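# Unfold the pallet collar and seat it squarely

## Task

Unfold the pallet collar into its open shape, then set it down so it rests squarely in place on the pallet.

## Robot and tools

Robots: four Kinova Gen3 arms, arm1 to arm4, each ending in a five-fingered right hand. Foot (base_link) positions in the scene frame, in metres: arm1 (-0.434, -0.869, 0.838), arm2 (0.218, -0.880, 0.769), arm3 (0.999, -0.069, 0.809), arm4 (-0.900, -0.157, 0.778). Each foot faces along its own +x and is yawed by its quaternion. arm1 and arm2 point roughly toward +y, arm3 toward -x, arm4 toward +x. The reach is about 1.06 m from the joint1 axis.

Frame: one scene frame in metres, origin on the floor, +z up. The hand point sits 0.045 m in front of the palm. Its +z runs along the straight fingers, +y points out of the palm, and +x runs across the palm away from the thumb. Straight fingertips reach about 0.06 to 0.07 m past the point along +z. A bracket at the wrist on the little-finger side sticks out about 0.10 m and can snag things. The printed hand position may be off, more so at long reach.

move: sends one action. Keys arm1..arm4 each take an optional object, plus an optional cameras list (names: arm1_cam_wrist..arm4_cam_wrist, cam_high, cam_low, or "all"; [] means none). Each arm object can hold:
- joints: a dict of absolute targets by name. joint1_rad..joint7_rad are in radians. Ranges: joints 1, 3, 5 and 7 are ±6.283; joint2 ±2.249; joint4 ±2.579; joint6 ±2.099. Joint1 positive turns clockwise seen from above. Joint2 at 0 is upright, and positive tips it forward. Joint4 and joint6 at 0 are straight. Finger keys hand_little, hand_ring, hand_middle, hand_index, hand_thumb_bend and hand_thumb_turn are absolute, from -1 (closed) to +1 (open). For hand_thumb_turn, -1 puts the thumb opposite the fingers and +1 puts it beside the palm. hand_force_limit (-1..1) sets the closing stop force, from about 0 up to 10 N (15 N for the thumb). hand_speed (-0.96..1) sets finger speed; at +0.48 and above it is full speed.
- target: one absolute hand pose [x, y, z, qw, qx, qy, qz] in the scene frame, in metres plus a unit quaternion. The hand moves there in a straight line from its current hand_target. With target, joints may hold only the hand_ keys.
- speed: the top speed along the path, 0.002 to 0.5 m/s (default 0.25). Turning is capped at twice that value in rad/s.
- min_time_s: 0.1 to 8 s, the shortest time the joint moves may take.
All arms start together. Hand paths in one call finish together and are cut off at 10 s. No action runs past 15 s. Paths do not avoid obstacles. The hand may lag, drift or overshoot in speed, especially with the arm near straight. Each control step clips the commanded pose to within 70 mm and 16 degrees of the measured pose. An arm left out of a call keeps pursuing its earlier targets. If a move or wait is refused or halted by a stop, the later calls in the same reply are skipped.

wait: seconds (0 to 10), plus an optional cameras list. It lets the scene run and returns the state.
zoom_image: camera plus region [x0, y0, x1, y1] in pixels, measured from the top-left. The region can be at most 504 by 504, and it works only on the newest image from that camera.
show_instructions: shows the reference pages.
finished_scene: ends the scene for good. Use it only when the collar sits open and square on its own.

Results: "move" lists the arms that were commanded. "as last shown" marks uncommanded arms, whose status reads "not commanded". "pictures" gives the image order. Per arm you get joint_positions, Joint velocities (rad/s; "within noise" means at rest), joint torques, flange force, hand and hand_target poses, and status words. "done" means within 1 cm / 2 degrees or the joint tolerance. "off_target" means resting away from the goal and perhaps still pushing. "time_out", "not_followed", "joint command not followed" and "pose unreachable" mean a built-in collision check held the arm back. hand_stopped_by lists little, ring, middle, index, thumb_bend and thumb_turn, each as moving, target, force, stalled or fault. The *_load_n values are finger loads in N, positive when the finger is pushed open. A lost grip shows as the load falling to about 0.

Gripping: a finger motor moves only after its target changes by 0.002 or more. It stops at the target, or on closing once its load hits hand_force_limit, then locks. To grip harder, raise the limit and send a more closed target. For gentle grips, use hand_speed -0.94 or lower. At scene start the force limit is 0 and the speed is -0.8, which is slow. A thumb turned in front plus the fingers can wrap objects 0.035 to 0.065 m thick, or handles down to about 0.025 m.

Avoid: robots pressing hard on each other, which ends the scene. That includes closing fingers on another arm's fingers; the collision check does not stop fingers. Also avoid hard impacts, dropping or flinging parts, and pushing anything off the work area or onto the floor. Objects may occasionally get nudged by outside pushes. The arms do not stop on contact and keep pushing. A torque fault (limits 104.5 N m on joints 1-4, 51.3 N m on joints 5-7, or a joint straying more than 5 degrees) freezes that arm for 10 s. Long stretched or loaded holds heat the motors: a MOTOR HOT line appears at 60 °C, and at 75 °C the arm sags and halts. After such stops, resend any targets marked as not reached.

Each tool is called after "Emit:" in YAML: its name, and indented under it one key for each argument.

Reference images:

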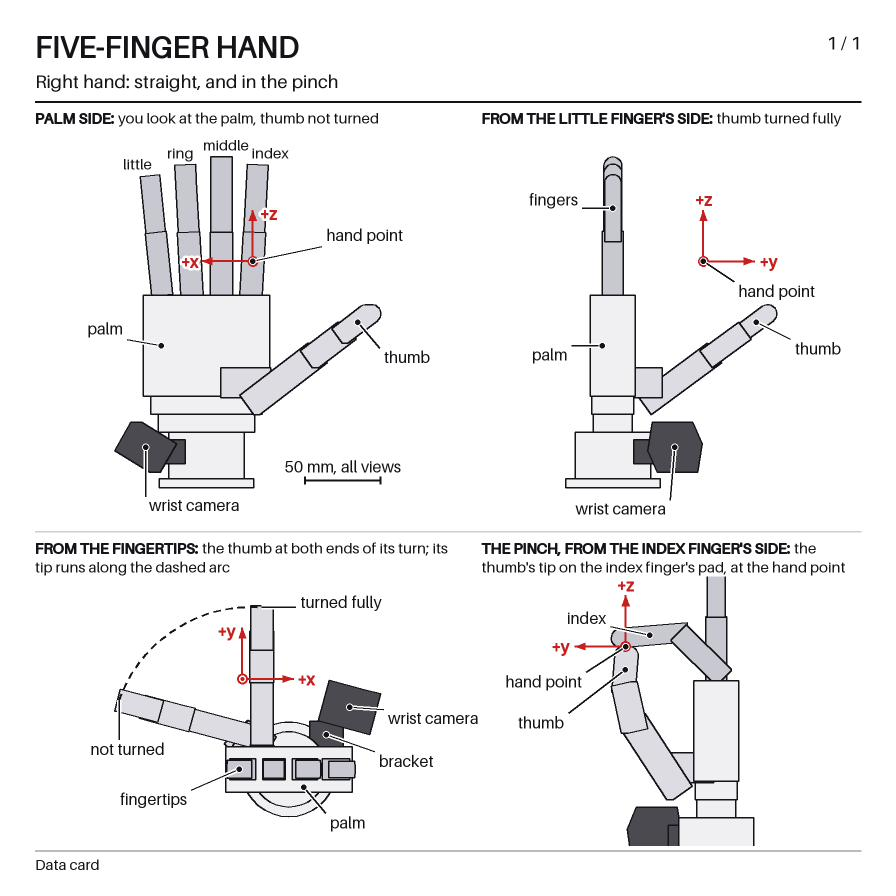

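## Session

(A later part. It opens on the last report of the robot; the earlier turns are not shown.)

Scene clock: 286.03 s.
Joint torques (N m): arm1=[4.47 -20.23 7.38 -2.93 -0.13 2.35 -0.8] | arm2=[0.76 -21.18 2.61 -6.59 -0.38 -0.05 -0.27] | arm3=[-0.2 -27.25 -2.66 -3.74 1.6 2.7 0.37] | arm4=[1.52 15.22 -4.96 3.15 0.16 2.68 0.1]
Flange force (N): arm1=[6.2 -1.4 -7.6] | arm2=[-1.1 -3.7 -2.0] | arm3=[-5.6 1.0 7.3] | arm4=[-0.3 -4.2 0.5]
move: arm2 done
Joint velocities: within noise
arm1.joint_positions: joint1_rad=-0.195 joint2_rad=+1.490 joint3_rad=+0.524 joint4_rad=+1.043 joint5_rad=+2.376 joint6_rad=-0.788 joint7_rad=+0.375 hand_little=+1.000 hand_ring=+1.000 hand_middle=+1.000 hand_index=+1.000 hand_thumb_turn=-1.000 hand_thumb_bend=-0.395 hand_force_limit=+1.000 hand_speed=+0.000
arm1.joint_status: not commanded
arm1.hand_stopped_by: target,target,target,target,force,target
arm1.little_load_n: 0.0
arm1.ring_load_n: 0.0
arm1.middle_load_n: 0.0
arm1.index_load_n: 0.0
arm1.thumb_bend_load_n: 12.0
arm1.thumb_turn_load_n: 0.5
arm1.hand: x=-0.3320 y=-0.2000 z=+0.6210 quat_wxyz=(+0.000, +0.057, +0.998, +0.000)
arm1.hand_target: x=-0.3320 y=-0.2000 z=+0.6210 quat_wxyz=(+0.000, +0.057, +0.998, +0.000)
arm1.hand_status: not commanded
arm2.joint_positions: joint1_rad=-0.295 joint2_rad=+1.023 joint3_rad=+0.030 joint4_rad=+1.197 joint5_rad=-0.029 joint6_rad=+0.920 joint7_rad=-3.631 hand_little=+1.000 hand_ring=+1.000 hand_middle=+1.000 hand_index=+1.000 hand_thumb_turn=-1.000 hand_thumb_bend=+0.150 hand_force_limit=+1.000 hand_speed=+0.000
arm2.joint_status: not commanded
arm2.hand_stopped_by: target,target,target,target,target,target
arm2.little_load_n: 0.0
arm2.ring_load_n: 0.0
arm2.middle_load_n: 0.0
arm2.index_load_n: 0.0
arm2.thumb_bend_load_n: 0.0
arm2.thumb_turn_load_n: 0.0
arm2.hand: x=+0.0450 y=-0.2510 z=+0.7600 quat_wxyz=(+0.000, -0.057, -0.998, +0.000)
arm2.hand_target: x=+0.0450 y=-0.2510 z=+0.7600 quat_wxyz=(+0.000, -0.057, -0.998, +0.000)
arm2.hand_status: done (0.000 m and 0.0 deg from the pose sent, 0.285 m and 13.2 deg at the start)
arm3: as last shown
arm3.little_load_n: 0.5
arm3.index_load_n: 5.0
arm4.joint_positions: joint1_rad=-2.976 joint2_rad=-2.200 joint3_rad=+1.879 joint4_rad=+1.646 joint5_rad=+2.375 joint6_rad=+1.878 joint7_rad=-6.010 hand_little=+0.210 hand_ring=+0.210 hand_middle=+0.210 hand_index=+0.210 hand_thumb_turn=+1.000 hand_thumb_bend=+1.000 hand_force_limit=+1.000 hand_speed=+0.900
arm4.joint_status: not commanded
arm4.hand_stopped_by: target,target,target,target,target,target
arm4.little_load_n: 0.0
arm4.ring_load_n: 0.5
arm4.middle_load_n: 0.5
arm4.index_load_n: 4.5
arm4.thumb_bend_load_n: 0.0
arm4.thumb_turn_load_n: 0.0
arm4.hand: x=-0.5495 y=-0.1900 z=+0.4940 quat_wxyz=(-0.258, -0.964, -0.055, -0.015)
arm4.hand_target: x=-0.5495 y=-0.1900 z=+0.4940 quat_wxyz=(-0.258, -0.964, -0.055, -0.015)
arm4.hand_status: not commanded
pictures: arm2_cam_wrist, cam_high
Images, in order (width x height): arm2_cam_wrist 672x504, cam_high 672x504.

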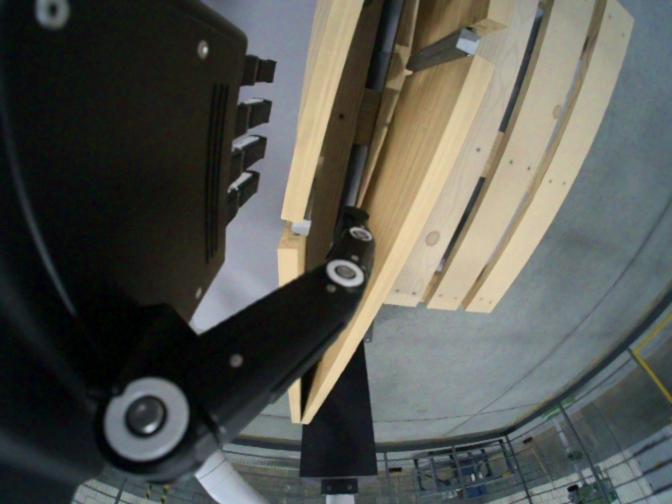

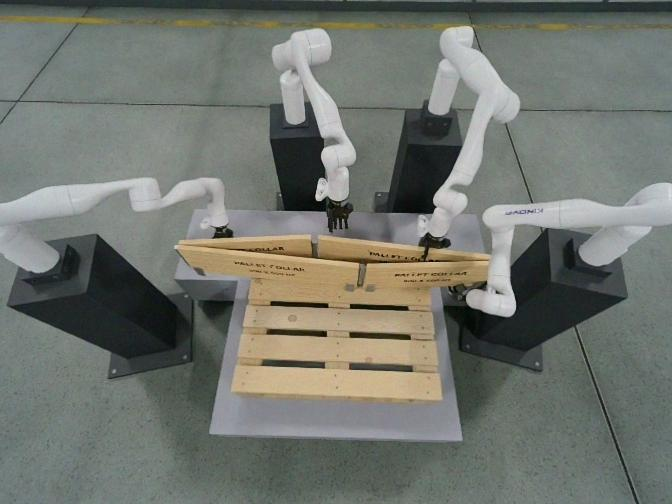

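Emit:
move:
  arm2: {"target": [0.045, -0.251, 0.660, 0, 0.0567, 0.9984, 0], "speed": 0.08}
  cameras: ["arm2_cam_wrist", "cam_high"]

Emit:
zoom_image:
  camera: "cam_high"
  region: [290, 180, 400, 290]

Scene clock: 288.07 s.
Joint torques (N m): arm1=[4.47 -20.18 7.4 -2.96 -0.16 2.37 -0.76] | arm2=[0.69 -21.86 2.64 -5.67 -0.37 -0.1 -0.27] | arm3=[-0.28 -27.21 -2.63 -3.8 1.61 2.69 0.39] | arm4=[1.54 15.29 -4.93 3.06 0.1 2.73 0.08]
Flange force (N): arm1=[6.2 -1.5 -7.7] | arm2=[-0.8 -2.6 -2.5] | arm3=[-6.3 1.7 7.1] | arm4=[-0.5 -4.2 0.5]
move: arm2 done
Joint velocities: within noise
arm1, arm3, arm4: as last shown
arm2.joint_positions: joint1_rad=-0.292 joint2_rad=+1.194 joint3_rad=+0.025 joint4_rad=+1.180 joint5_rad=-0.029 joint6_rad=+0.767 joint7_rad=-3.631 hand_little=+1.000 hand_ring=+1.000 hand_middle=+1.000 hand_index=+1.000 hand_thumb_turn=-1.000 hand_thumb_bend=+0.150 hand_force_limit=+1.000 hand_speed=+0.000
arm2.joint_status: not commanded
arm2.hand_stopped_by: target,target,target,target,target,target
arm2.little_load_n: 0.0
arm2.ring_load_n: 0.0
arm2.middle_load_n: 0.0
arm2.index_load_n: 0.0
arm2.thumb_bend_load_n: 0.0
arm2.thumb_turn_load_n: 0.0
arm2.hand: x=+0.0450 y=-0.2510 z=+0.6600 quat_wxyz=(+0.000, -0.057, -0.998, +0.000)
arm2.hand_target: x=+0.0450 y=-0.2510 z=+0.6600 quat_wxyz=(+0.000, -0.057, -0.998, +0.000)
arm2.hand_status: done (0.000 m and 0.0 deg from the pose sent, 0.100 m and 0.0 deg at the start)
arm3.index_load_n: 4.5
arm3.thumb_bend_load_n: 0.0
arm4.index_load_n: 4.0
Images, in order (width x height): arm2_cam_wrist 672x504, cam_high 672x504.

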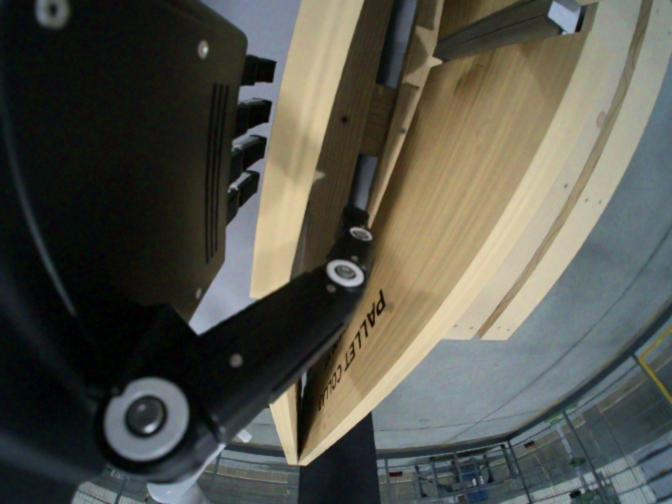

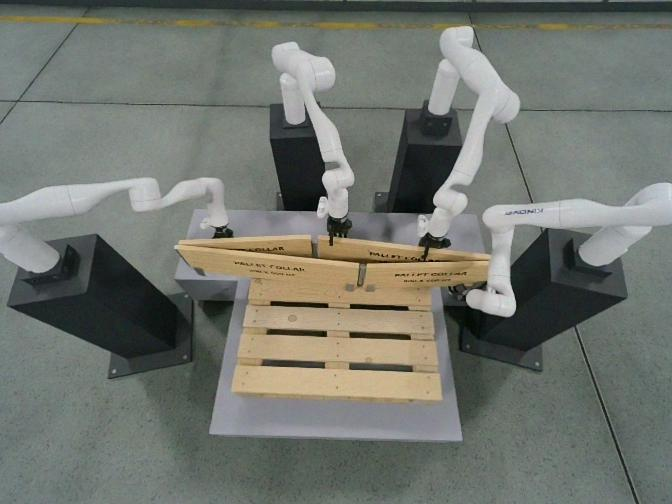

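Scaled by 4.582 from the camera's image (finer frame: 960x720).

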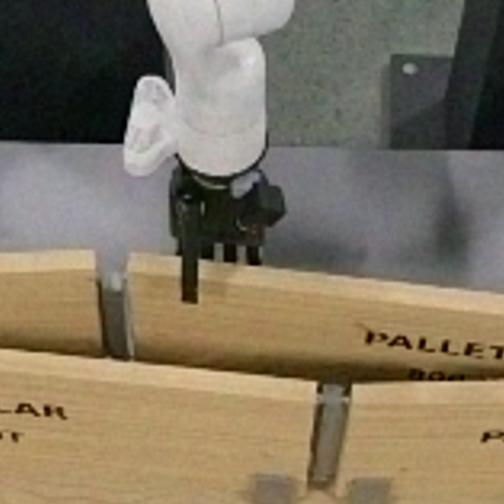

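Emit:
move:
  arm2: {"target": [0.045, -0.251, 0.627, 0, 0.0567, 0.9984, 0], "speed": 0.04}
  cameras: []

Emit:
move:
  arm2: {"joints": {"hand_speed": 0.2, "hand_force_limit": 1.0, "hand_thumb_bend": -1}}
  cameras: ["arm2_cam_wrist", "cam_high"]

Scene clock: 289.57 s.
Joint torques (N m): arm1=[4.47 -20.24 7.35 -2.98 -0.11 2.33 -0.77] | arm2=[0.83 -21.99 2.62 -5.47 -0.38 -0.06 -0.25] | arm3=[-0.31 -27.19 -2.61 -3.81 1.6 2.7 0.39] | arm4=[1.57 15.28 -4.94 3.09 0.16 2.66 0.1]
Flange force (N): arm1=[6.2 -1.6 -7.6] | arm2=[-0.7 -2.9 -2.7] | arm3=[-6.5 1.9 7.0] | arm4=[-0.5 -4.3 0.3]
move: arm2 done
Joint velocities: within noise
arm1, arm3, arm4: as last shown
arm2.joint_positions: joint1_rad=-0.291 joint2_rad=+1.256 joint3_rad=+0.023 joint4_rad=+1.156 joint5_rad=-0.030 joint6_rad=+0.729 joint7_rad=-3.631 hand_little=+1.000 hand_ring=+1.000 hand_middle=+1.000 hand_index=+1.000 hand_thumb_turn=-1.000 hand_thumb_bend=+0.150 hand_force_limit=+1.000 hand_speed=+0.000
arm2.joint_status: not commanded
arm2.hand_stopped_by: target,target,target,target,target,target
arm2.little_load_n: 0.0
arm2.ring_load_n: 0.0
arm2.middle_load_n: 0.0
arm2.index_load_n: 0.0
arm2.thumb_bend_load_n: 0.0
arm2.thumb_turn_load_n: 0.0
arm2.hand: x=+0.0450 y=-0.2510 z=+0.6270 quat_wxyz=(+0.000, -0.057, -0.998, +0.000)
arm2.hand_target: x=+0.0450 y=-0.2510 z=+0.6270 quat_wxyz=(+0.000, -0.057, -0.998, +0.000)
arm2.hand_status: done (0.000 m and 0.0 deg from the pose sent, 0.033 m and 0.0 deg at the start)
arm3.ring_load_n: 3.0
arm3.index_load_n: 5.0
arm4.thumb_turn_load_n: 0.5

Scene clock: 290.63 s.
Joint torques (N m): arm1=[4.73 -22.11 8.53 -7.17 -0.53 5.37 -0.49] | arm2=[-0.71 -20.79 1.03 0.68 -1.21 4.15 -0.66] | arm3=[0.78 -24.89 -1.96 -3.36 1.32 3.3 0.34] | arm4=[2.15 15.8 -4.5 2.93 0.02 3.6 0.2]
Flange force (N): arm1=[7.0 -11.8 -12.2] | arm2=[3.3 12.1 4.8] | arm3=[-4.4 -0.1 4.5] | arm4=[0.7 -6.7 1.2]
move: arm2 off_target
Joint velocities: within noise
arm1, arm3, arm4: as last shown
arm1.thumb_bend_load_n: 12.5
arm1.thumb_turn_load_n: 1.0
arm2.joint_positions: joint1_rad=-0.291 joint2_rad=+1.256 joint3_rad=+0.023 joint4_rad=+1.156 joint5_rad=-0.030 joint6_rad=+0.729 joint7_rad=-3.631 hand_little=+1.000 hand_ring=+1.000 hand_middle=+1.000 hand_index=+1.000 hand_thumb_turn=-1.000 hand_thumb_bend=-0.401 hand_force_limit=+1.000 hand_speed=+0.200
arm2.joint_status: hand_thumb_bend off_target (ended at -0.401, target -1.000); the others done
arm2.hand_stopped_by: target,target,target,target,force,target
arm2.little_load_n: 0.0
arm2.ring_load_n: 0.0
arm2.middle_load_n: 0.0
arm2.index_load_n: 0.0
arm2.thumb_bend_load_n: 15.5
arm2.thumb_turn_load_n: 0.0
arm2.hand: x=+0.0450 y=-0.2510 z=+0.6270 quat_wxyz=(+0.000, -0.057, -0.998, +0.000)
arm2.hand_target: x=+0.0450 y=-0.2510 z=+0.6270 quat_wxyz=(+0.000, -0.057, -0.998, +0.000)
arm2.hand_status: not commanded
arm3.ring_load_n: 2.5
arm3.middle_load_n: 3.0
arm3.index_load_n: 4.5
arm4.little_load_n: 0.5
arm4.ring_load_n: 1.5
arm4.middle_load_n: 1.5
arm4.index_load_n: 4.5
arm4.thumb_turn_load_n: 0.0
Images, in order (width x height): arm2_cam_wrist 672x504, cam_high 672x504.

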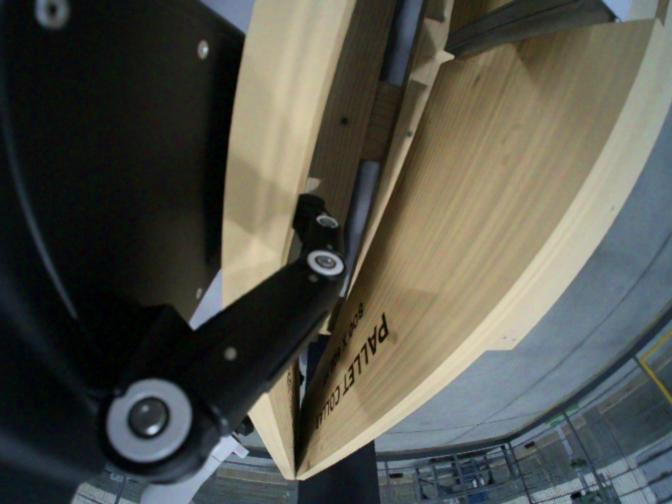

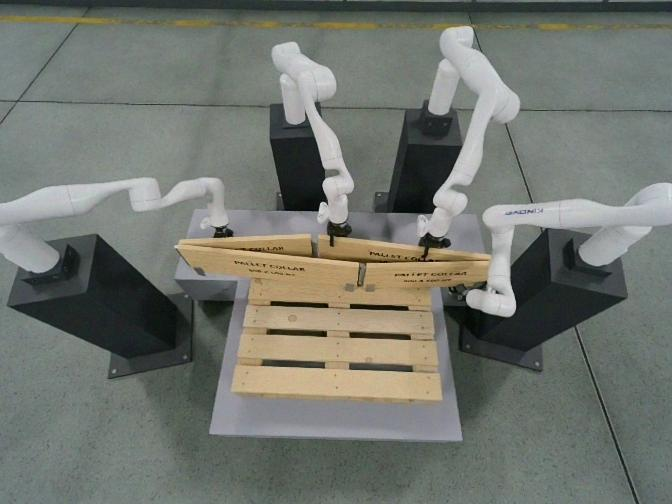

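Emit:
zoom_image:
  camera: "cam_high"
  region: [160, 220, 260, 300]

Emit:
zoom_image:
  camera: "cam_high"
  region: [260, 220, 360, 300]

Emit:
zoom_image:
  camera: "cam_high"
  region: [340, 220, 440, 300]

Emit:
zoom_image:
  camera: "cam_high"
  region: [420, 220, 520, 300]

Scaled by 5.040 from the camera's image (finer frame: 960x720).

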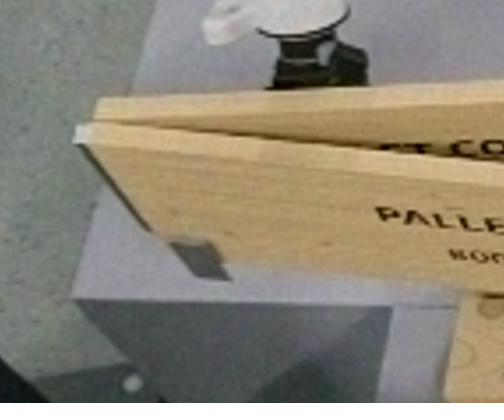

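Scaled by 5.040 from the camera's image (finer frame: 960x720).

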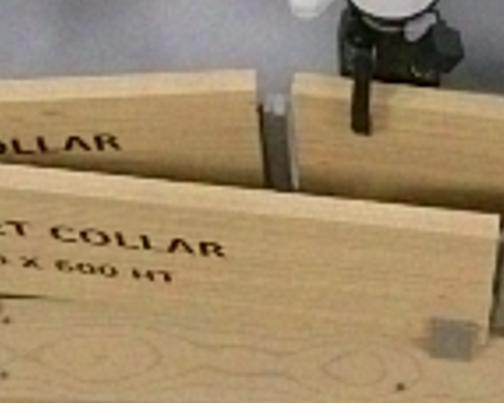

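Scaled by 5.040 from the camera's image (finer frame: 960x720).

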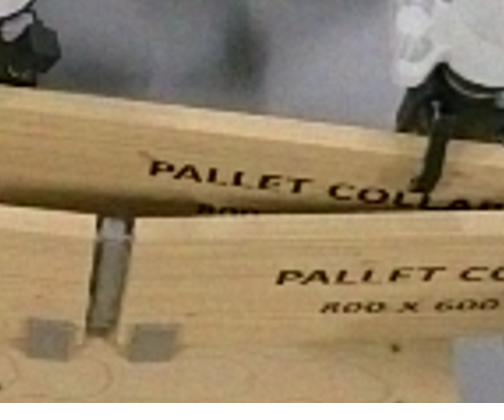

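Scaled by 5.040 from the camera's image (finer frame: 960x720).

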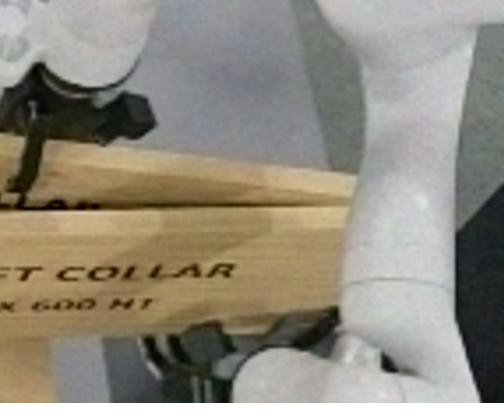

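Emit:
move:
  arm1: {"target": [-0.332, -0.202, 0.634, 0, 0.0567, 0.9984, 0], "speed": 0.03}
  arm2: {"target": [0.045, -0.248, 0.639, 0, 0.0567, 0.9984, 0], "speed": 0.03}
  arm3: {"target": [0.542, -0.255, 0.509, -0.01512, -0.05644, 0.96428, 0.25838], "speed": 0.03}
  arm4: {"target": [-0.5495, -0.190, 0.510, 0.2584, 0.96437, 0.05476, 0.01467], "speed": 0.03}
  cameras: ["cam_high", "cam_low", "arm3_cam_wrist", "arm4_cam_wrist"]

Scene clock: 293.67 s.
Joint torques (N m): arm1=[0.02 -20.76 4.09 -3.25 -0.52 0.94 0.02] | arm2=[-1.13 -22.03 0.95 -5.66 -0.94 -0.02 -0.12] | arm3=[0.1 -37.21 -1.4 -5.81 3.88 5.81 0.48] | arm4=[1.15 26.65 -9.04 4.28 3.31 6.59 -0.16]
Flange force (N): arm1=[0.4 3.1 -5.3] | arm2=[-3.5 -1.7 -2.6] | arm3=[-7.5 -7.9 22.0] | arm4=[-5.8 -15.5 21.7]
move: arm1 done; arm2 done; arm3 done; arm4 done
Joint velocities: within noise
arm1.joint_positions: joint1_rad=-0.200 joint2_rad=+1.460 joint3_rad=+0.526 joint4_rad=+1.073 joint5_rad=+2.379 joint6_rad=-0.790 joint7_rad=+0.383 hand_little=+1.000 hand_ring=+1.000 hand_middle=+1.000 hand_index=+1.000 hand_thumb_turn=-1.000 hand_thumb_bend=-0.395 hand_force_limit=+1.000 hand_speed=+0.000
arm1.joint_status: not commanded
arm1.hand_stopped_by: target,target,target,target,force,target
arm1.little_load_n: 0.0
arm1.ring_load_n: 0.0
arm1.middle_load_n: 0.0
arm1.index_load_n: 0.0
arm1.thumb_bend_load_n: 11.5
arm1.thumb_turn_load_n: 1.5
arm1.hand: x=-0.3320 y=-0.2019 z=+0.6341 quat_wxyz=(+0.000, +0.057, +0.998, +0.000)
arm1.hand_target: x=-0.3320 y=-0.2020 z=+0.6340 quat_wxyz=(+0.000, +0.057, +0.998, +0.000)
arm1.hand_status: done (0.000 m and 0.0 deg from the pose sent, 0.013 m and 0.0 deg at the start)
arm2.joint_positions: joint1_rad=-0.289 joint2_rad=+1.238 joint3_rad=+0.024 joint4_rad=+1.151 joint5_rad=-0.030 joint6_rad=+0.751 joint7_rad=-3.629 hand_little=+1.000 hand_ring=+1.000 hand_middle=+1.000 hand_index=+1.000 hand_thumb_turn=-1.000 hand_thumb_bend=-0.401 hand_force_limit=+1.000 hand_speed=+0.200
arm2.joint_status: not commanded
arm2.hand_stopped_by: target,target,target,target,force,target
arm2.little_load_n: 0.0
arm2.ring_load_n: 0.0
arm2.middle_load_n: 0.0
arm2.index_load_n: 0.0
arm2.thumb_bend_load_n: 7.0
arm2.thumb_turn_load_n: 1.5
arm2.hand: x=+0.0450 y=-0.2480 z=+0.6391 quat_wxyz=(+0.000, -0.057, -0.998, +0.000)
arm2.hand_target: x=+0.0450 y=-0.2480 z=+0.6390 quat_wxyz=(+0.000, -0.057, -0.998, +0.000)
arm2.hand_status: done (0.000 m and 0.0 deg from the pose sent, 0.012 m and 0.0 deg at the start)
arm3.joint_positions: joint1_rad=-0.285 joint2_rad=+1.890 joint3_rad=-0.889 joint4_rad=+0.638 joint5_rad=+1.465 joint6_rad=+1.375 joint7_rad=+0.440 hand_little=+0.211 hand_ring=+0.211 hand_middle=+0.211 hand_index=+0.211 hand_thumb_turn=+1.000 hand_thumb_bend=+1.000 hand_force_limit=+0.000 hand_speed=+0.000
arm3.joint_status: not commanded
arm3.hand_stopped_by: target,target,target,target,target,target
arm3.little_load_n: 7.0
arm3.ring_load_n: 10.5
arm3.middle_load_n: 9.0
arm3.index_load_n: 8.0
arm3.thumb_bend_load_n: 0.0
arm3.thumb_turn_load_n: 0.0
arm3.hand: x=+0.5420 y=-0.2549 z=+0.5090 quat_wxyz=(+0.015, +0.056, -0.964, -0.258)
arm3.hand_target: x=+0.5420 y=-0.2550 z=+0.5090 quat_wxyz=(+0.015, +0.056, -0.964, -0.258)
arm3.hand_status: done (0.000 m and 0.0 deg from the pose sent, 0.015 m and 0.0 deg at the start)
arm4.joint_positions: joint1_rad=-2.973 joint2_rad=-2.183 joint3_rad=+1.861 joint4_rad=+1.684 joint5_rad=+2.354 joint6_rad=+1.913 joint7_rad=-6.020 hand_little=+0.211 hand_ring=+0.211 hand_middle=+0.211 hand_index=+0.211 hand_thumb_turn=+1.000 hand_thumb_bend=+1.000 hand_force_limit=+1.000 hand_speed=+0.900
arm4.joint_status: not commanded
arm4.hand_stopped_by: target,target,target,target,target,target
arm4.little_load_n: 9.5
arm4.ring_load_n: 9.0
arm4.middle_load_n: 4.0
arm4.index_load_n: 4.0
arm4.thumb_bend_load_n: 0.0
arm4.thumb_turn_load_n: 0.0
arm4.hand: x=-0.5495 y=-0.1900 z=+0.5100 quat_wxyz=(-0.258, -0.964, -0.055, -0.015)
arm4.hand_target: x=-0.5495 y=-0.1900 z=+0.5100 quat_wxyz=(-0.258, -0.964, -0.055, -0.015)
arm4.hand_status: done (0.000 m and 0.0 deg from the pose sent, 0.016 m and 0.0 deg at the start)
pictures: arm3_cam_wrist, arm4_cam_wrist, cam_high, cam_low
Images, in order (width x height): arm3_cam_wrist 672x504, arm4_cam_wrist 672x504, cam_high 672x504, cam_low 672x504.

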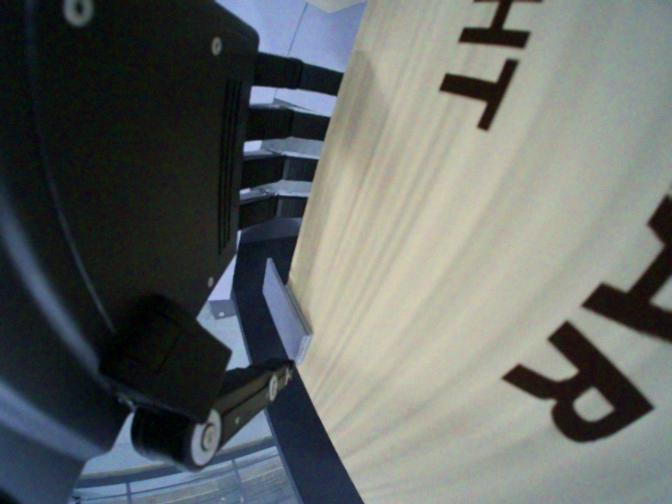

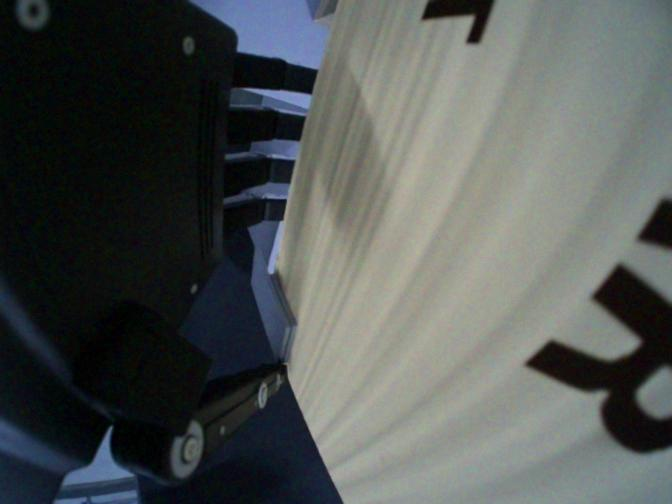

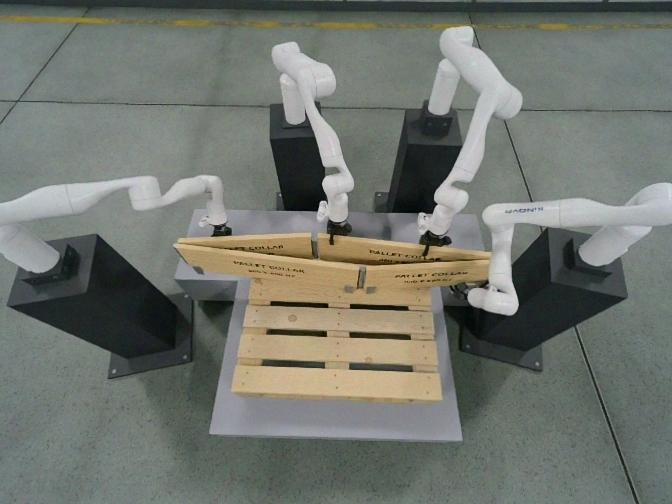

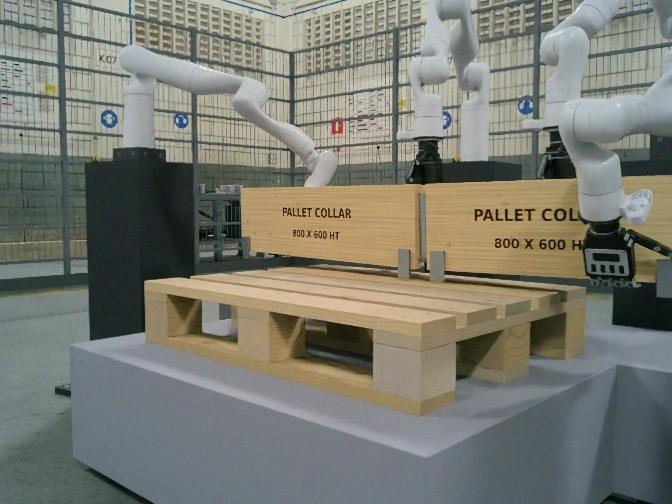

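Emit:
move:
  arm3: {"target": [0.538, -0.224, 0.509, -0.01806, -0.06738, 0.96357, 0.25819], "speed": 0.03}
  arm4: {"target": [-0.550, -0.184, 0.510, 0.25819, 0.96357, 0.06738, 0.01806], "speed": 0.03}
  cameras: ["cam_high", "cam_low", "arm3_cam_wrist", "arm4_cam_wrist"]

Emit:
zoom_image:
  camera: "cam_high"
  region: [260, 220, 440, 310]

Scene clock: 296.60 s.
Joint torques (N m): arm1=[-0.71 -20.84 3.26 -4.89 -1.32 1.74 -0.29] | arm2=[-1.73 -20.64 0.26 -4.18 -1.24 0.71 -0.24] | arm3=[1.99 -39.42 -0.61 -7.4 5.15 6.22 0.35] | arm4=[2.56 31.91 -9.56 2.9 5.52 7.94 0.05]
Flange force (N): arm1=[-1.4 -1.6 -8.5] | arm2=[-3.3 1.2 -3.3] | arm3=[-11.3 -11.5 21.7] | arm4=[-11.4 -21.2 22.0]
move: arm3 done; arm4 done
Joint velocities: within noise
arm1, arm2: as last shown
arm1.hand: x=-0.3320 y=-0.2020 z=+0.6340 quat_wxyz=(+0.000, +0.057, +0.998, +0.000)
arm2.hand: x=+0.0450 y=-0.2480 z=+0.6390 quat_wxyz=(+0.000, -0.057, -0.998, +0.000)
arm3.joint_positions: joint1_rad=-0.203 joint2_rad=+1.862 joint3_rad=-0.857 joint4_rad=+0.778 joint5_rad=+1.502 joint6_rad=+1.338 joint7_rad=+0.397 hand_little=+0.211 hand_ring=+0.211 hand_middle=+0.211 hand_index=+0.211 hand_thumb_turn=+1.000 hand_thumb_bend=+1.000 hand_force_limit=+0.000 hand_speed=+0.000
arm3.joint_status: not commanded
arm3.hand_stopped_by: target,target,target,target,target,target
arm3.little_load_n: 7.5
arm3.ring_load_n: 10.5
arm3.middle_load_n: 9.0
arm3.index_load_n: 8.5
arm3.thumb_bend_load_n: 0.0
arm3.thumb_turn_load_n: 0.0
arm3.hand: x=+0.5380 y=-0.2240 z=+0.5090 quat_wxyz=(+0.018, +0.067, -0.964, -0.258)
arm3.hand_target: x=+0.5380 y=-0.2240 z=+0.5090 quat_wxyz=(+0.018, +0.067, -0.964, -0.258)
arm3.hand_status: done (0.000 m and 0.0 deg from the pose sent, 0.031 m and 1.3 deg at the start)
arm4.joint_positions: joint1_rad=-2.989 joint2_rad=-2.184 joint3_rad=+1.866 joint4_rad=+1.692 joint5_rad=+2.358 joint6_rad=+1.914 joint7_rad=-6.018 hand_little=+0.211 hand_ring=+0.211 hand_middle=+0.211 hand_index=+0.211 hand_thumb_turn=+1.000 hand_thumb_bend=+1.000 hand_force_limit=+1.000 hand_speed=+0.900
arm4.joint_status: not commanded
arm4.hand_stopped_by: target,target,target,target,target,target
arm4.little_load_n: 9.5
arm4.ring_load_n: 9.5
arm4.middle_load_n: 5.0
arm4.index_load_n: 4.5
arm4.thumb_bend_load_n: 0.0
arm4.thumb_turn_load_n: 0.0
arm4.hand: x=-0.5500 y=-0.1840 z=+0.5100 quat_wxyz=(-0.258, -0.964, -0.067, -0.018)
arm4.hand_target: x=-0.5500 y=-0.1840 z=+0.5100 quat_wxyz=(-0.258, -0.964, -0.067, -0.018)
arm4.hand_status: done (0.000 m and 0.0 deg from the pose sent, 0.006 m and 1.5 deg at the start)
pictures: arm3_cam_wrist, arm4_cam_wrist, cam_high, cam_low
Images, in order (width x height): arm3_cam_wrist 672x504, arm4_cam_wrist 672x504, cam_high 672x504, cam_low 672x504.

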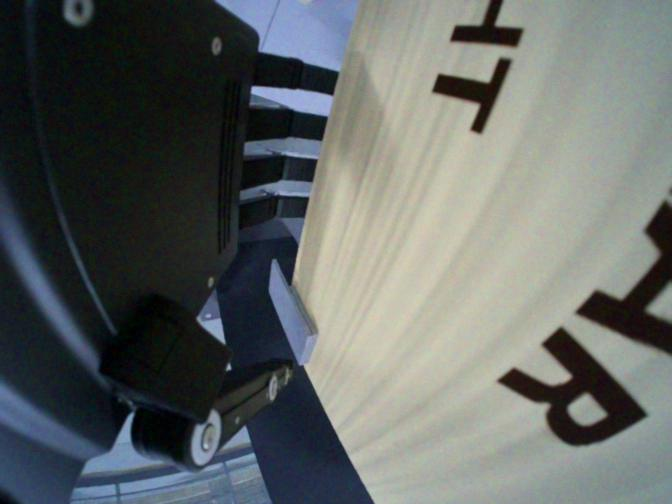

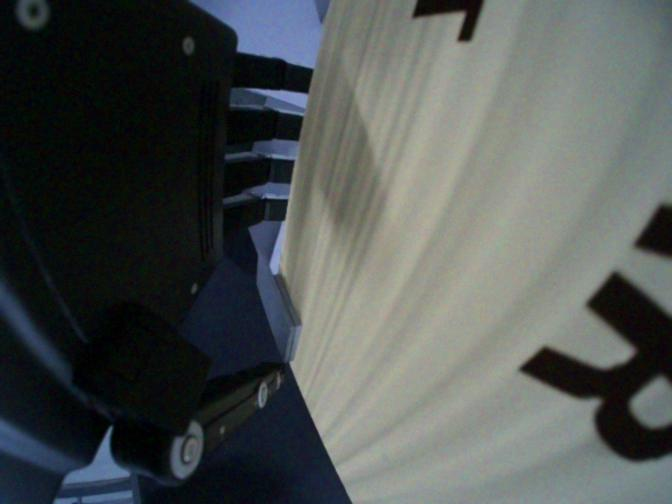

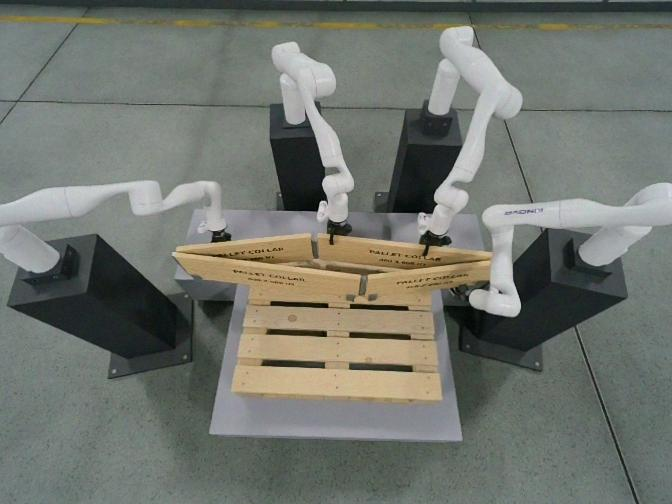

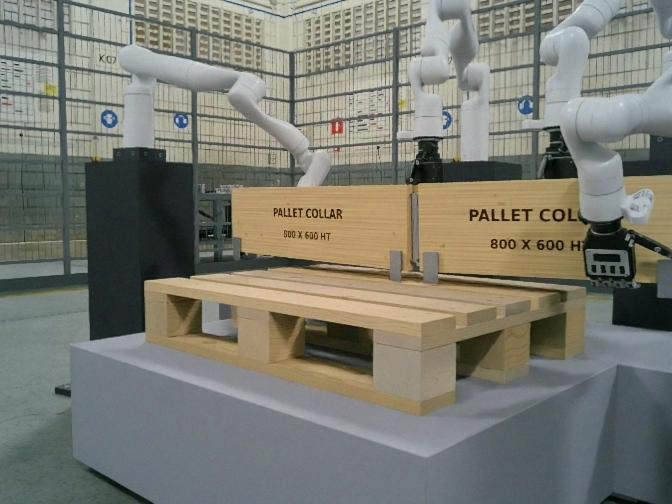

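Scaled by 2.800 from the camera's image (finer frame: 960x720).

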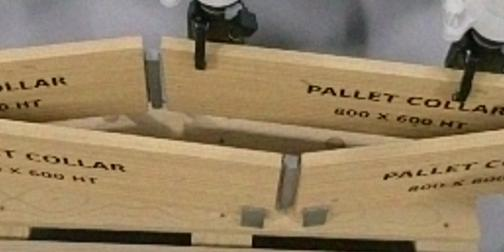

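Emit:
move:
  arm1: {"target": [-0.332, -0.202, 0.638, 0, 0.0567, 0.9984, 0], "speed": 0.03}
  arm2: {"target": [0.045, -0.248, 0.643, 0, 0.0567, 0.9984, 0], "speed": 0.03}
  arm3: {"target": [0.529, -0.1774, 0.513, -0.03154, -0.11772, 0.95873, 0.25689], "speed": 0.03}
  arm4: {"target": [-0.5545, -0.1706, 0.514, 0.25689, 0.95873, 0.11772, 0.03154], "speed": 0.03}
  cameras: ["cam_high", "arm3_cam_wrist", "arm4_cam_wrist"]

Emit:
zoom_image:
  camera: "cam_high"
  region: [260, 220, 440, 310]

Scene clock: 299.17 s.
Joint torques (N m): arm1=[2.47 -19.25 5.94 -1.96 0.34 0.88 0] | arm2=[1.29 -21.4 3.08 -5.01 -0.14 0.29 -0.18] | arm3=[0 -38.06 -3.43 -5.64 3.62 6.27 0.22] | arm4=[0.73 22.43 -8.23 5.34 1.53 6.49 -0.39]
Flange force (N): arm1=[4.3 2.6 -6.3] | arm2=[0.5 -2.6 -2.8] | arm3=[-7.9 -11.1 24.3] | arm4=[-0.2 -13.5 22.4]
move: arm1 done; arm2 done; arm3 done; arm4 done
Joint velocities: within noise
arm1.joint_positions: joint1_rad=-0.201 joint2_rad=+1.452 joint3_rad=+0.527 joint4_rad=+1.079 joint5_rad=+2.380 joint6_rad=-0.793 joint7_rad=+0.384 hand_little=+1.000 hand_ring=+1.000 hand_middle=+1.000 hand_index=+1.000 hand_thumb_turn=-1.000 hand_thumb_bend=-0.395 hand_force_limit=+1.000 hand_speed=+0.000
arm1.joint_status: not commanded
arm1.hand_stopped_by: target,target,target,target,force,target
arm1.little_load_n: 0.0
arm1.ring_load_n: 0.0
arm1.middle_load_n: 0.0
arm1.index_load_n: 0.0
arm1.thumb_bend_load_n: 12.5
arm1.thumb_turn_load_n: 1.0
arm1.hand: x=-0.3320 y=-0.2020 z=+0.6380 quat_wxyz=(+0.000, +0.057, +0.998, +0.000)
arm1.hand_target: x=-0.3320 y=-0.2020 z=+0.6380 quat_wxyz=(+0.000, +0.057, +0.998, +0.000)
arm1.hand_status: done (0.000 m and 0.0 deg from the pose sent, 0.004 m and 0.0 deg at the start)
arm2.joint_positions: joint1_rad=-0.289 joint2_rad=+1.231 joint3_rad=+0.024 joint4_rad=+1.154 joint5_rad=-0.030 joint6_rad=+0.756 joint7_rad=-3.629 hand_little=+1.000 hand_ring=+1.000 hand_middle=+1.000 hand_index=+1.000 hand_thumb_turn=-1.000 hand_thumb_bend=-0.401 hand_force_limit=+1.000 hand_speed=+0.200
arm2.joint_status: not commanded
arm2.hand_stopped_by: target,target,target,target,force,target
arm2.little_load_n: 0.0
arm2.ring_load_n: 0.0
arm2.middle_load_n: 0.0
arm2.index_load_n: 0.0
arm2.thumb_bend_load_n: 7.5
arm2.thumb_turn_load_n: 0.5
arm2.hand: x=+0.0450 y=-0.2480 z=+0.6430 quat_wxyz=(+0.000, -0.057, -0.998, +0.000)
arm2.hand_target: x=+0.0450 y=-0.2480 z=+0.6430 quat_wxyz=(+0.000, -0.057, -0.998, +0.000)
arm2.hand_status: done (0.000 m and 0.0 deg from the pose sent, 0.004 m and 0.0 deg at the start)
arm3.joint_positions: joint1_rad=-0.090 joint2_rad=+1.809 joint3_rad=-0.795 joint4_rad=+1.009 joint5_rad=+1.590 joint6_rad=+1.268 joint7_rad=+0.357 hand_little=+0.211 hand_ring=+0.211 hand_middle=+0.211 hand_index=+0.211 hand_thumb_turn=+1.000 hand_thumb_bend=+1.000 hand_force_limit=+0.000 hand_speed=+0.000
arm3.joint_status: not commanded
arm3.hand_stopped_by: target,target,target,target,target,target
arm3.little_load_n: 7.5
arm3.ring_load_n: 10.5
arm3.middle_load_n: 8.5
arm3.index_load_n: 7.5
arm3.thumb_bend_load_n: 0.0
arm3.thumb_turn_load_n: 0.0
arm3.hand: x=+0.5290 y=-0.1774 z=+0.5130 quat_wxyz=(+0.032, +0.118, -0.959, -0.257)
arm3.hand_target: x=+0.5290 y=-0.1774 z=+0.5130 quat_wxyz=(+0.032, +0.118, -0.959, -0.257)
arm3.hand_status: done (0.000 m and 0.0 deg from the pose sent, 0.048 m and 6.0 deg at the start)
arm4.joint_positions: joint1_rad=-3.020 joint2_rad=-2.185 joint3_rad=+1.897 joint4_rad=+1.752 joint5_rad=+2.378 joint6_rad=+1.926 joint7_rad=-6.010 hand_little=+0.211 hand_ring=+0.211 hand_middle=+0.211 hand_index=+0.211 hand_thumb_turn=+1.000 hand_thumb_bend=+1.000 hand_force_limit=+1.000 hand_speed=+0.900
arm4.joint_status: not commanded
arm4.hand_stopped_by: target,target,target,target,target,target
arm4.little_load_n: 9.5
arm4.ring_load_n: 9.0
arm4.middle_load_n: 4.5
arm4.index_load_n: 3.5
arm4.thumb_bend_load_n: 0.0
arm4.thumb_turn_load_n: -0.5
arm4.hand: x=-0.5545 y=-0.1706 z=+0.5140 quat_wxyz=(-0.257, -0.959, -0.118, -0.032)
arm4.hand_target: x=-0.5545 y=-0.1706 z=+0.5140 quat_wxyz=(-0.257, -0.959, -0.118, -0.032)
arm4.hand_status: done (0.000 m and 0.0 deg from the pose sent, 0.015 m and 6.0 deg at the start)
pictures: arm3_cam_wrist, arm4_cam_wrist, cam_high
Images, in order (width x height): arm3_cam_wrist 672x504, arm4_cam_wrist 672x504, cam_high 672x504.

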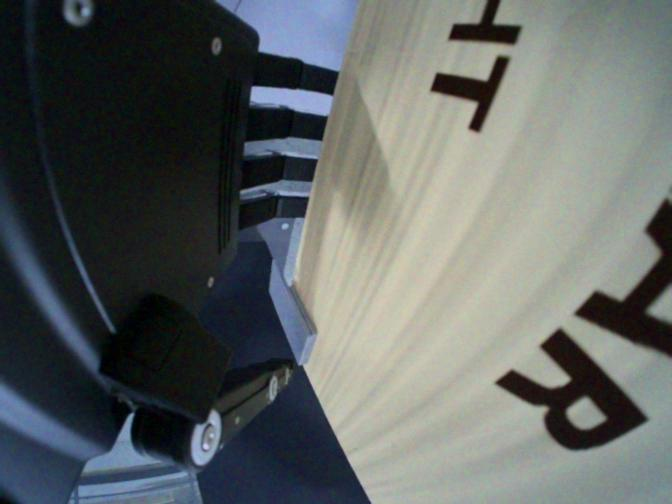

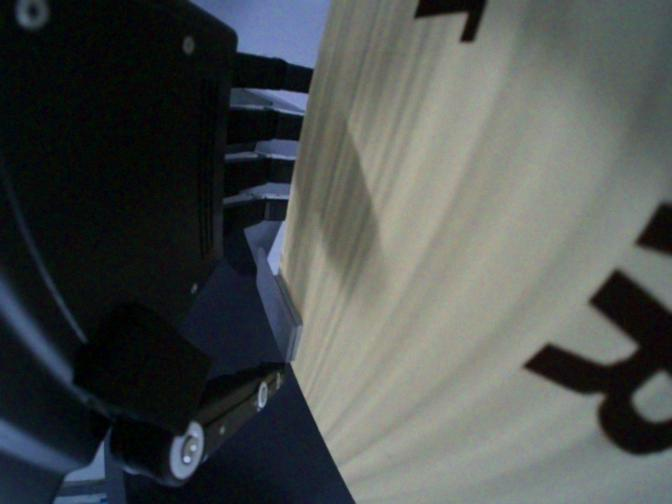

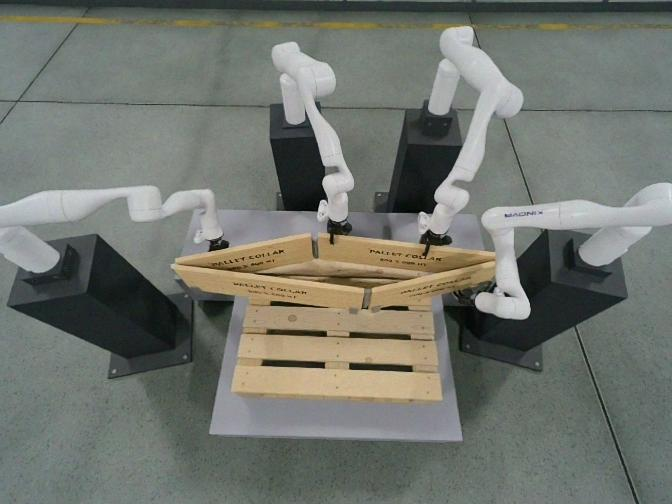

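Scaled by 2.800 from the camera's image (finer frame: 960x720).

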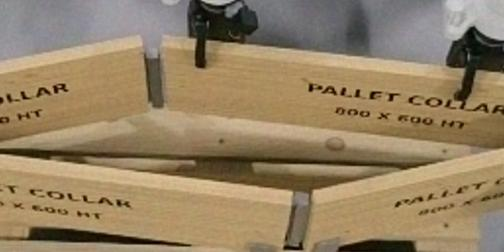

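Emit:
move:
  arm1: {"target": [-0.3074, -0.2043, 0.638, 0, 0.05234, 0.99863, 0], "speed": 0.03}
  arm2: {"target": [0.0698, -0.2483, 0.643, 0, 0.05234, 0.99863, 0], "speed": 0.03}
  arm3: {"target": [0.5453, -0.1484, 0.513, -0.04049, -0.1511, 0.95404, 0.25563], "speed": 0.03}
  arm4: {"target": [-0.5319, -0.1684, 0.514, 0.25563, 0.95404, 0.1511, 0.04049], "speed": 0.03}
  cameras: ["cam_high", "arm3_cam_wrist", "arm4_cam_wrist"]

Scene clock: 301.73 s.
Joint torques (N m): arm1=[2.34 -19.15 6.01 -2.02 0.56 0.94 0.27] | arm2=[2.39 -20.88 4.04 -5.45 0.22 -0.19 -0.13] | arm3=[-0.29 -40.99 -4.01 -7.07 5.2 6.4 0.57] | arm4=[0.78 26.31 -9.34 4.46 3.55 6.33 -0.14]
Flange force (N): arm1=[4.4 3.1 -6.4] | arm2=[1.6 -5.0 -4.3] | arm3=[-14.4 -12.7 25.1] | arm4=[-4.8 -15.3 21.9]
move: arm1 done; arm2 done; arm3 done; arm4 done
Joint velocities: within noise
arm1.joint_positions: joint1_rad=-0.158 joint2_rad=+1.451 joint3_rad=+0.523 joint4_rad=+1.076 joint5_rad=+2.387 joint6_rad=-0.793 joint7_rad=+0.430 hand_little=+1.000 hand_ring=+1.000 hand_middle=+1.000 hand_index=+1.000 hand_thumb_turn=-1.000 hand_thumb_bend=-0.395 hand_force_limit=+1.000 hand_speed=+0.000
arm1.joint_status: not commanded
arm1.hand_stopped_by: target,target,target,target,force,target
arm1.little_load_n: 0.0
arm1.ring_load_n: 0.0
arm1.middle_load_n: 0.0
arm1.index_load_n: 0.0
arm1.thumb_bend_load_n: 12.5
arm1.thumb_turn_load_n: 1.0
arm1.hand: x=-0.3074 y=-0.2043 z=+0.6380 quat_wxyz=(+0.000, +0.052, +0.999, +0.000)
arm1.hand_target: x=-0.3074 y=-0.2043 z=+0.6380 quat_wxyz=(+0.000, +0.052, +0.999, +0.000)
arm1.hand_status: done (0.000 m and 0.0 deg from the pose sent, 0.025 m and 0.5 deg at the start)
arm2.joint_positions: joint1_rad=-0.248 joint2_rad=+1.215 joint3_rad=+0.017 joint4_rad=+1.198 joint5_rad=-0.021 joint6_rad=+0.727 joint7_rad=-3.587 hand_little=+1.000 hand_ring=+1.000 hand_middle=+1.000 hand_index=+1.000 hand_thumb_turn=-1.000 hand_thumb_bend=-0.401 hand_force_limit=+1.000 hand_speed=+0.200
arm2.joint_status: not commanded
arm2.hand_stopped_by: target,target,target,target,force,target
arm2.little_load_n: 0.0
arm2.ring_load_n: 0.0
arm2.middle_load_n: 0.0
arm2.index_load_n: 0.0
arm2.thumb_bend_load_n: 8.0
arm2.thumb_turn_load_n: 0.5
arm2.hand: x=+0.0698 y=-0.2483 z=+0.6430 quat_wxyz=(+0.000, -0.052, -0.999, +0.000)
arm2.hand_target: x=+0.0698 y=-0.2483 z=+0.6430 quat_wxyz=(+0.000, -0.052, -0.999, +0.000)
arm2.hand_status: done (0.000 m and 0.0 deg from the pose sent, 0.025 m and 0.5 deg at the start)
arm3.joint_positions: joint1_rad=-0.030 joint2_rad=+1.778 joint3_rad=-0.747 joint4_rad=+1.202 joint5_rad=+1.673 joint6_rad=+1.225 joint7_rad=+0.266 hand_little=+0.211 hand_ring=+0.211 hand_middle=+0.211 hand_index=+0.211 hand_thumb_turn=+1.000 hand_thumb_bend=+1.000 hand_force_limit=+0.000 hand_speed=+0.000
arm3.joint_status: not commanded
arm3.hand_stopped_by: target,target,target,target,target,target
arm3.little_load_n: 7.0
arm3.ring_load_n: 10.5
arm3.middle_load_n: 9.0
arm3.index_load_n: 8.5
arm3.thumb_bend_load_n: 0.0
arm3.thumb_turn_load_n: 0.0
arm3.hand: x=+0.5453 y=-0.1484 z=+0.5130 quat_wxyz=(+0.041, +0.151, -0.954, -0.256)
arm3.hand_target: x=+0.5453 y=-0.1484 z=+0.5130 quat_wxyz=(+0.041, +0.151, -0.954, -0.256)
arm3.hand_status: done (0.000 m and 0.0 deg from the pose sent, 0.033 m and 4.0 deg at the start)
arm4.joint_positions: joint1_rad=-3.033 joint2_rad=-2.158 joint3_rad=+1.908 joint4_rad=+1.732 joint5_rad=+2.386 joint6_rad=+1.886 joint7_rad=-5.942 hand_little=+0.211 hand_ring=+0.211 hand_middle=+0.211 hand_index=+0.211 hand_thumb_turn=+1.000 hand_thumb_bend=+1.000 hand_force_limit=+1.000 hand_speed=+0.900
arm4.joint_status: not commanded
arm4.hand_stopped_by: target,target,target,target,target,target
arm4.little_load_n: 9.5
arm4.ring_load_n: 8.5
arm4.middle_load_n: 4.0
arm4.index_load_n: 3.5
arm4.thumb_bend_load_n: 0.0
arm4.thumb_turn_load_n: 0.0
arm4.hand: x=-0.5319 y=-0.1684 z=+0.5140 quat_wxyz=(-0.256, -0.954, -0.151, -0.040)
arm4.hand_target: x=-0.5319 y=-0.1684 z=+0.5140 quat_wxyz=(-0.256, -0.954, -0.151, -0.040)
arm4.hand_status: done (0.000 m and 0.0 deg from the pose sent, 0.023 m and 4.0 deg at the start)
pictures: arm3_cam_wrist, arm4_cam_wrist, cam_high
Images, in order (width x height): arm3_cam_wrist 672x504, arm4_cam_wrist 672x504, cam_high 672x504.

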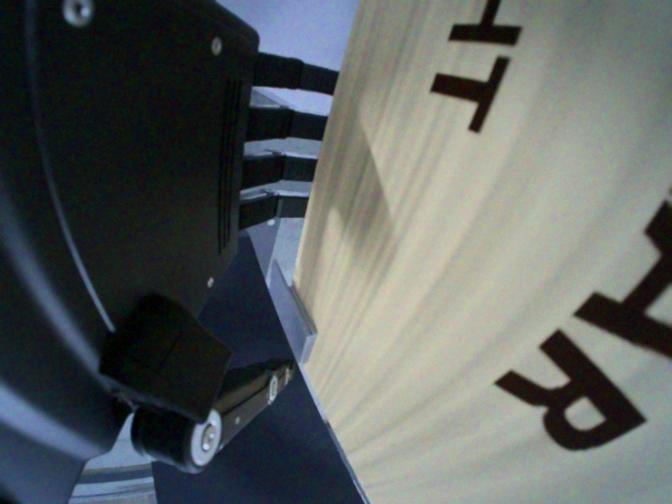

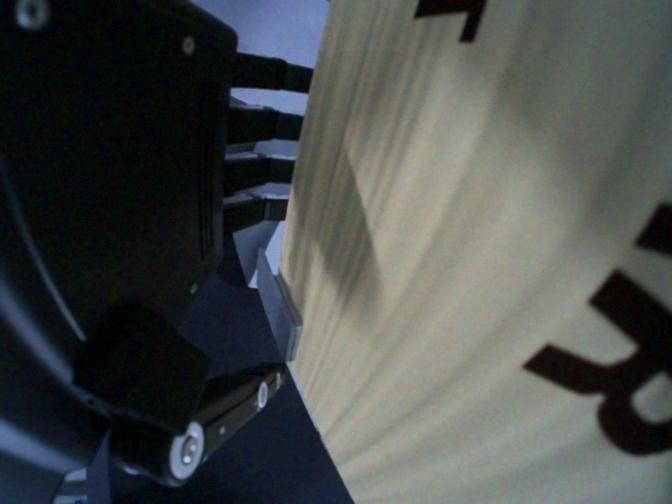

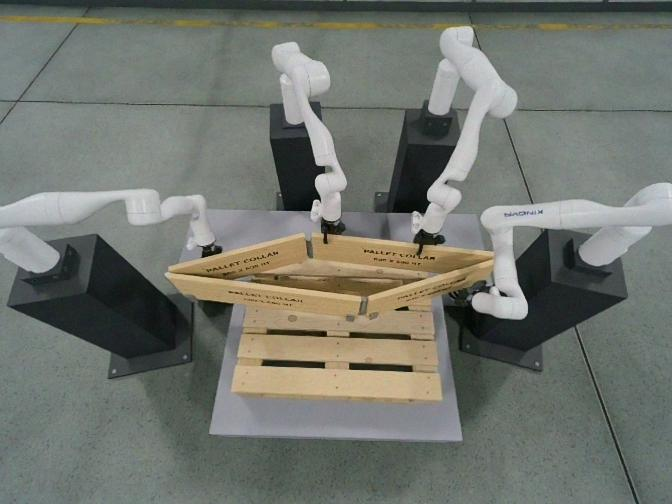

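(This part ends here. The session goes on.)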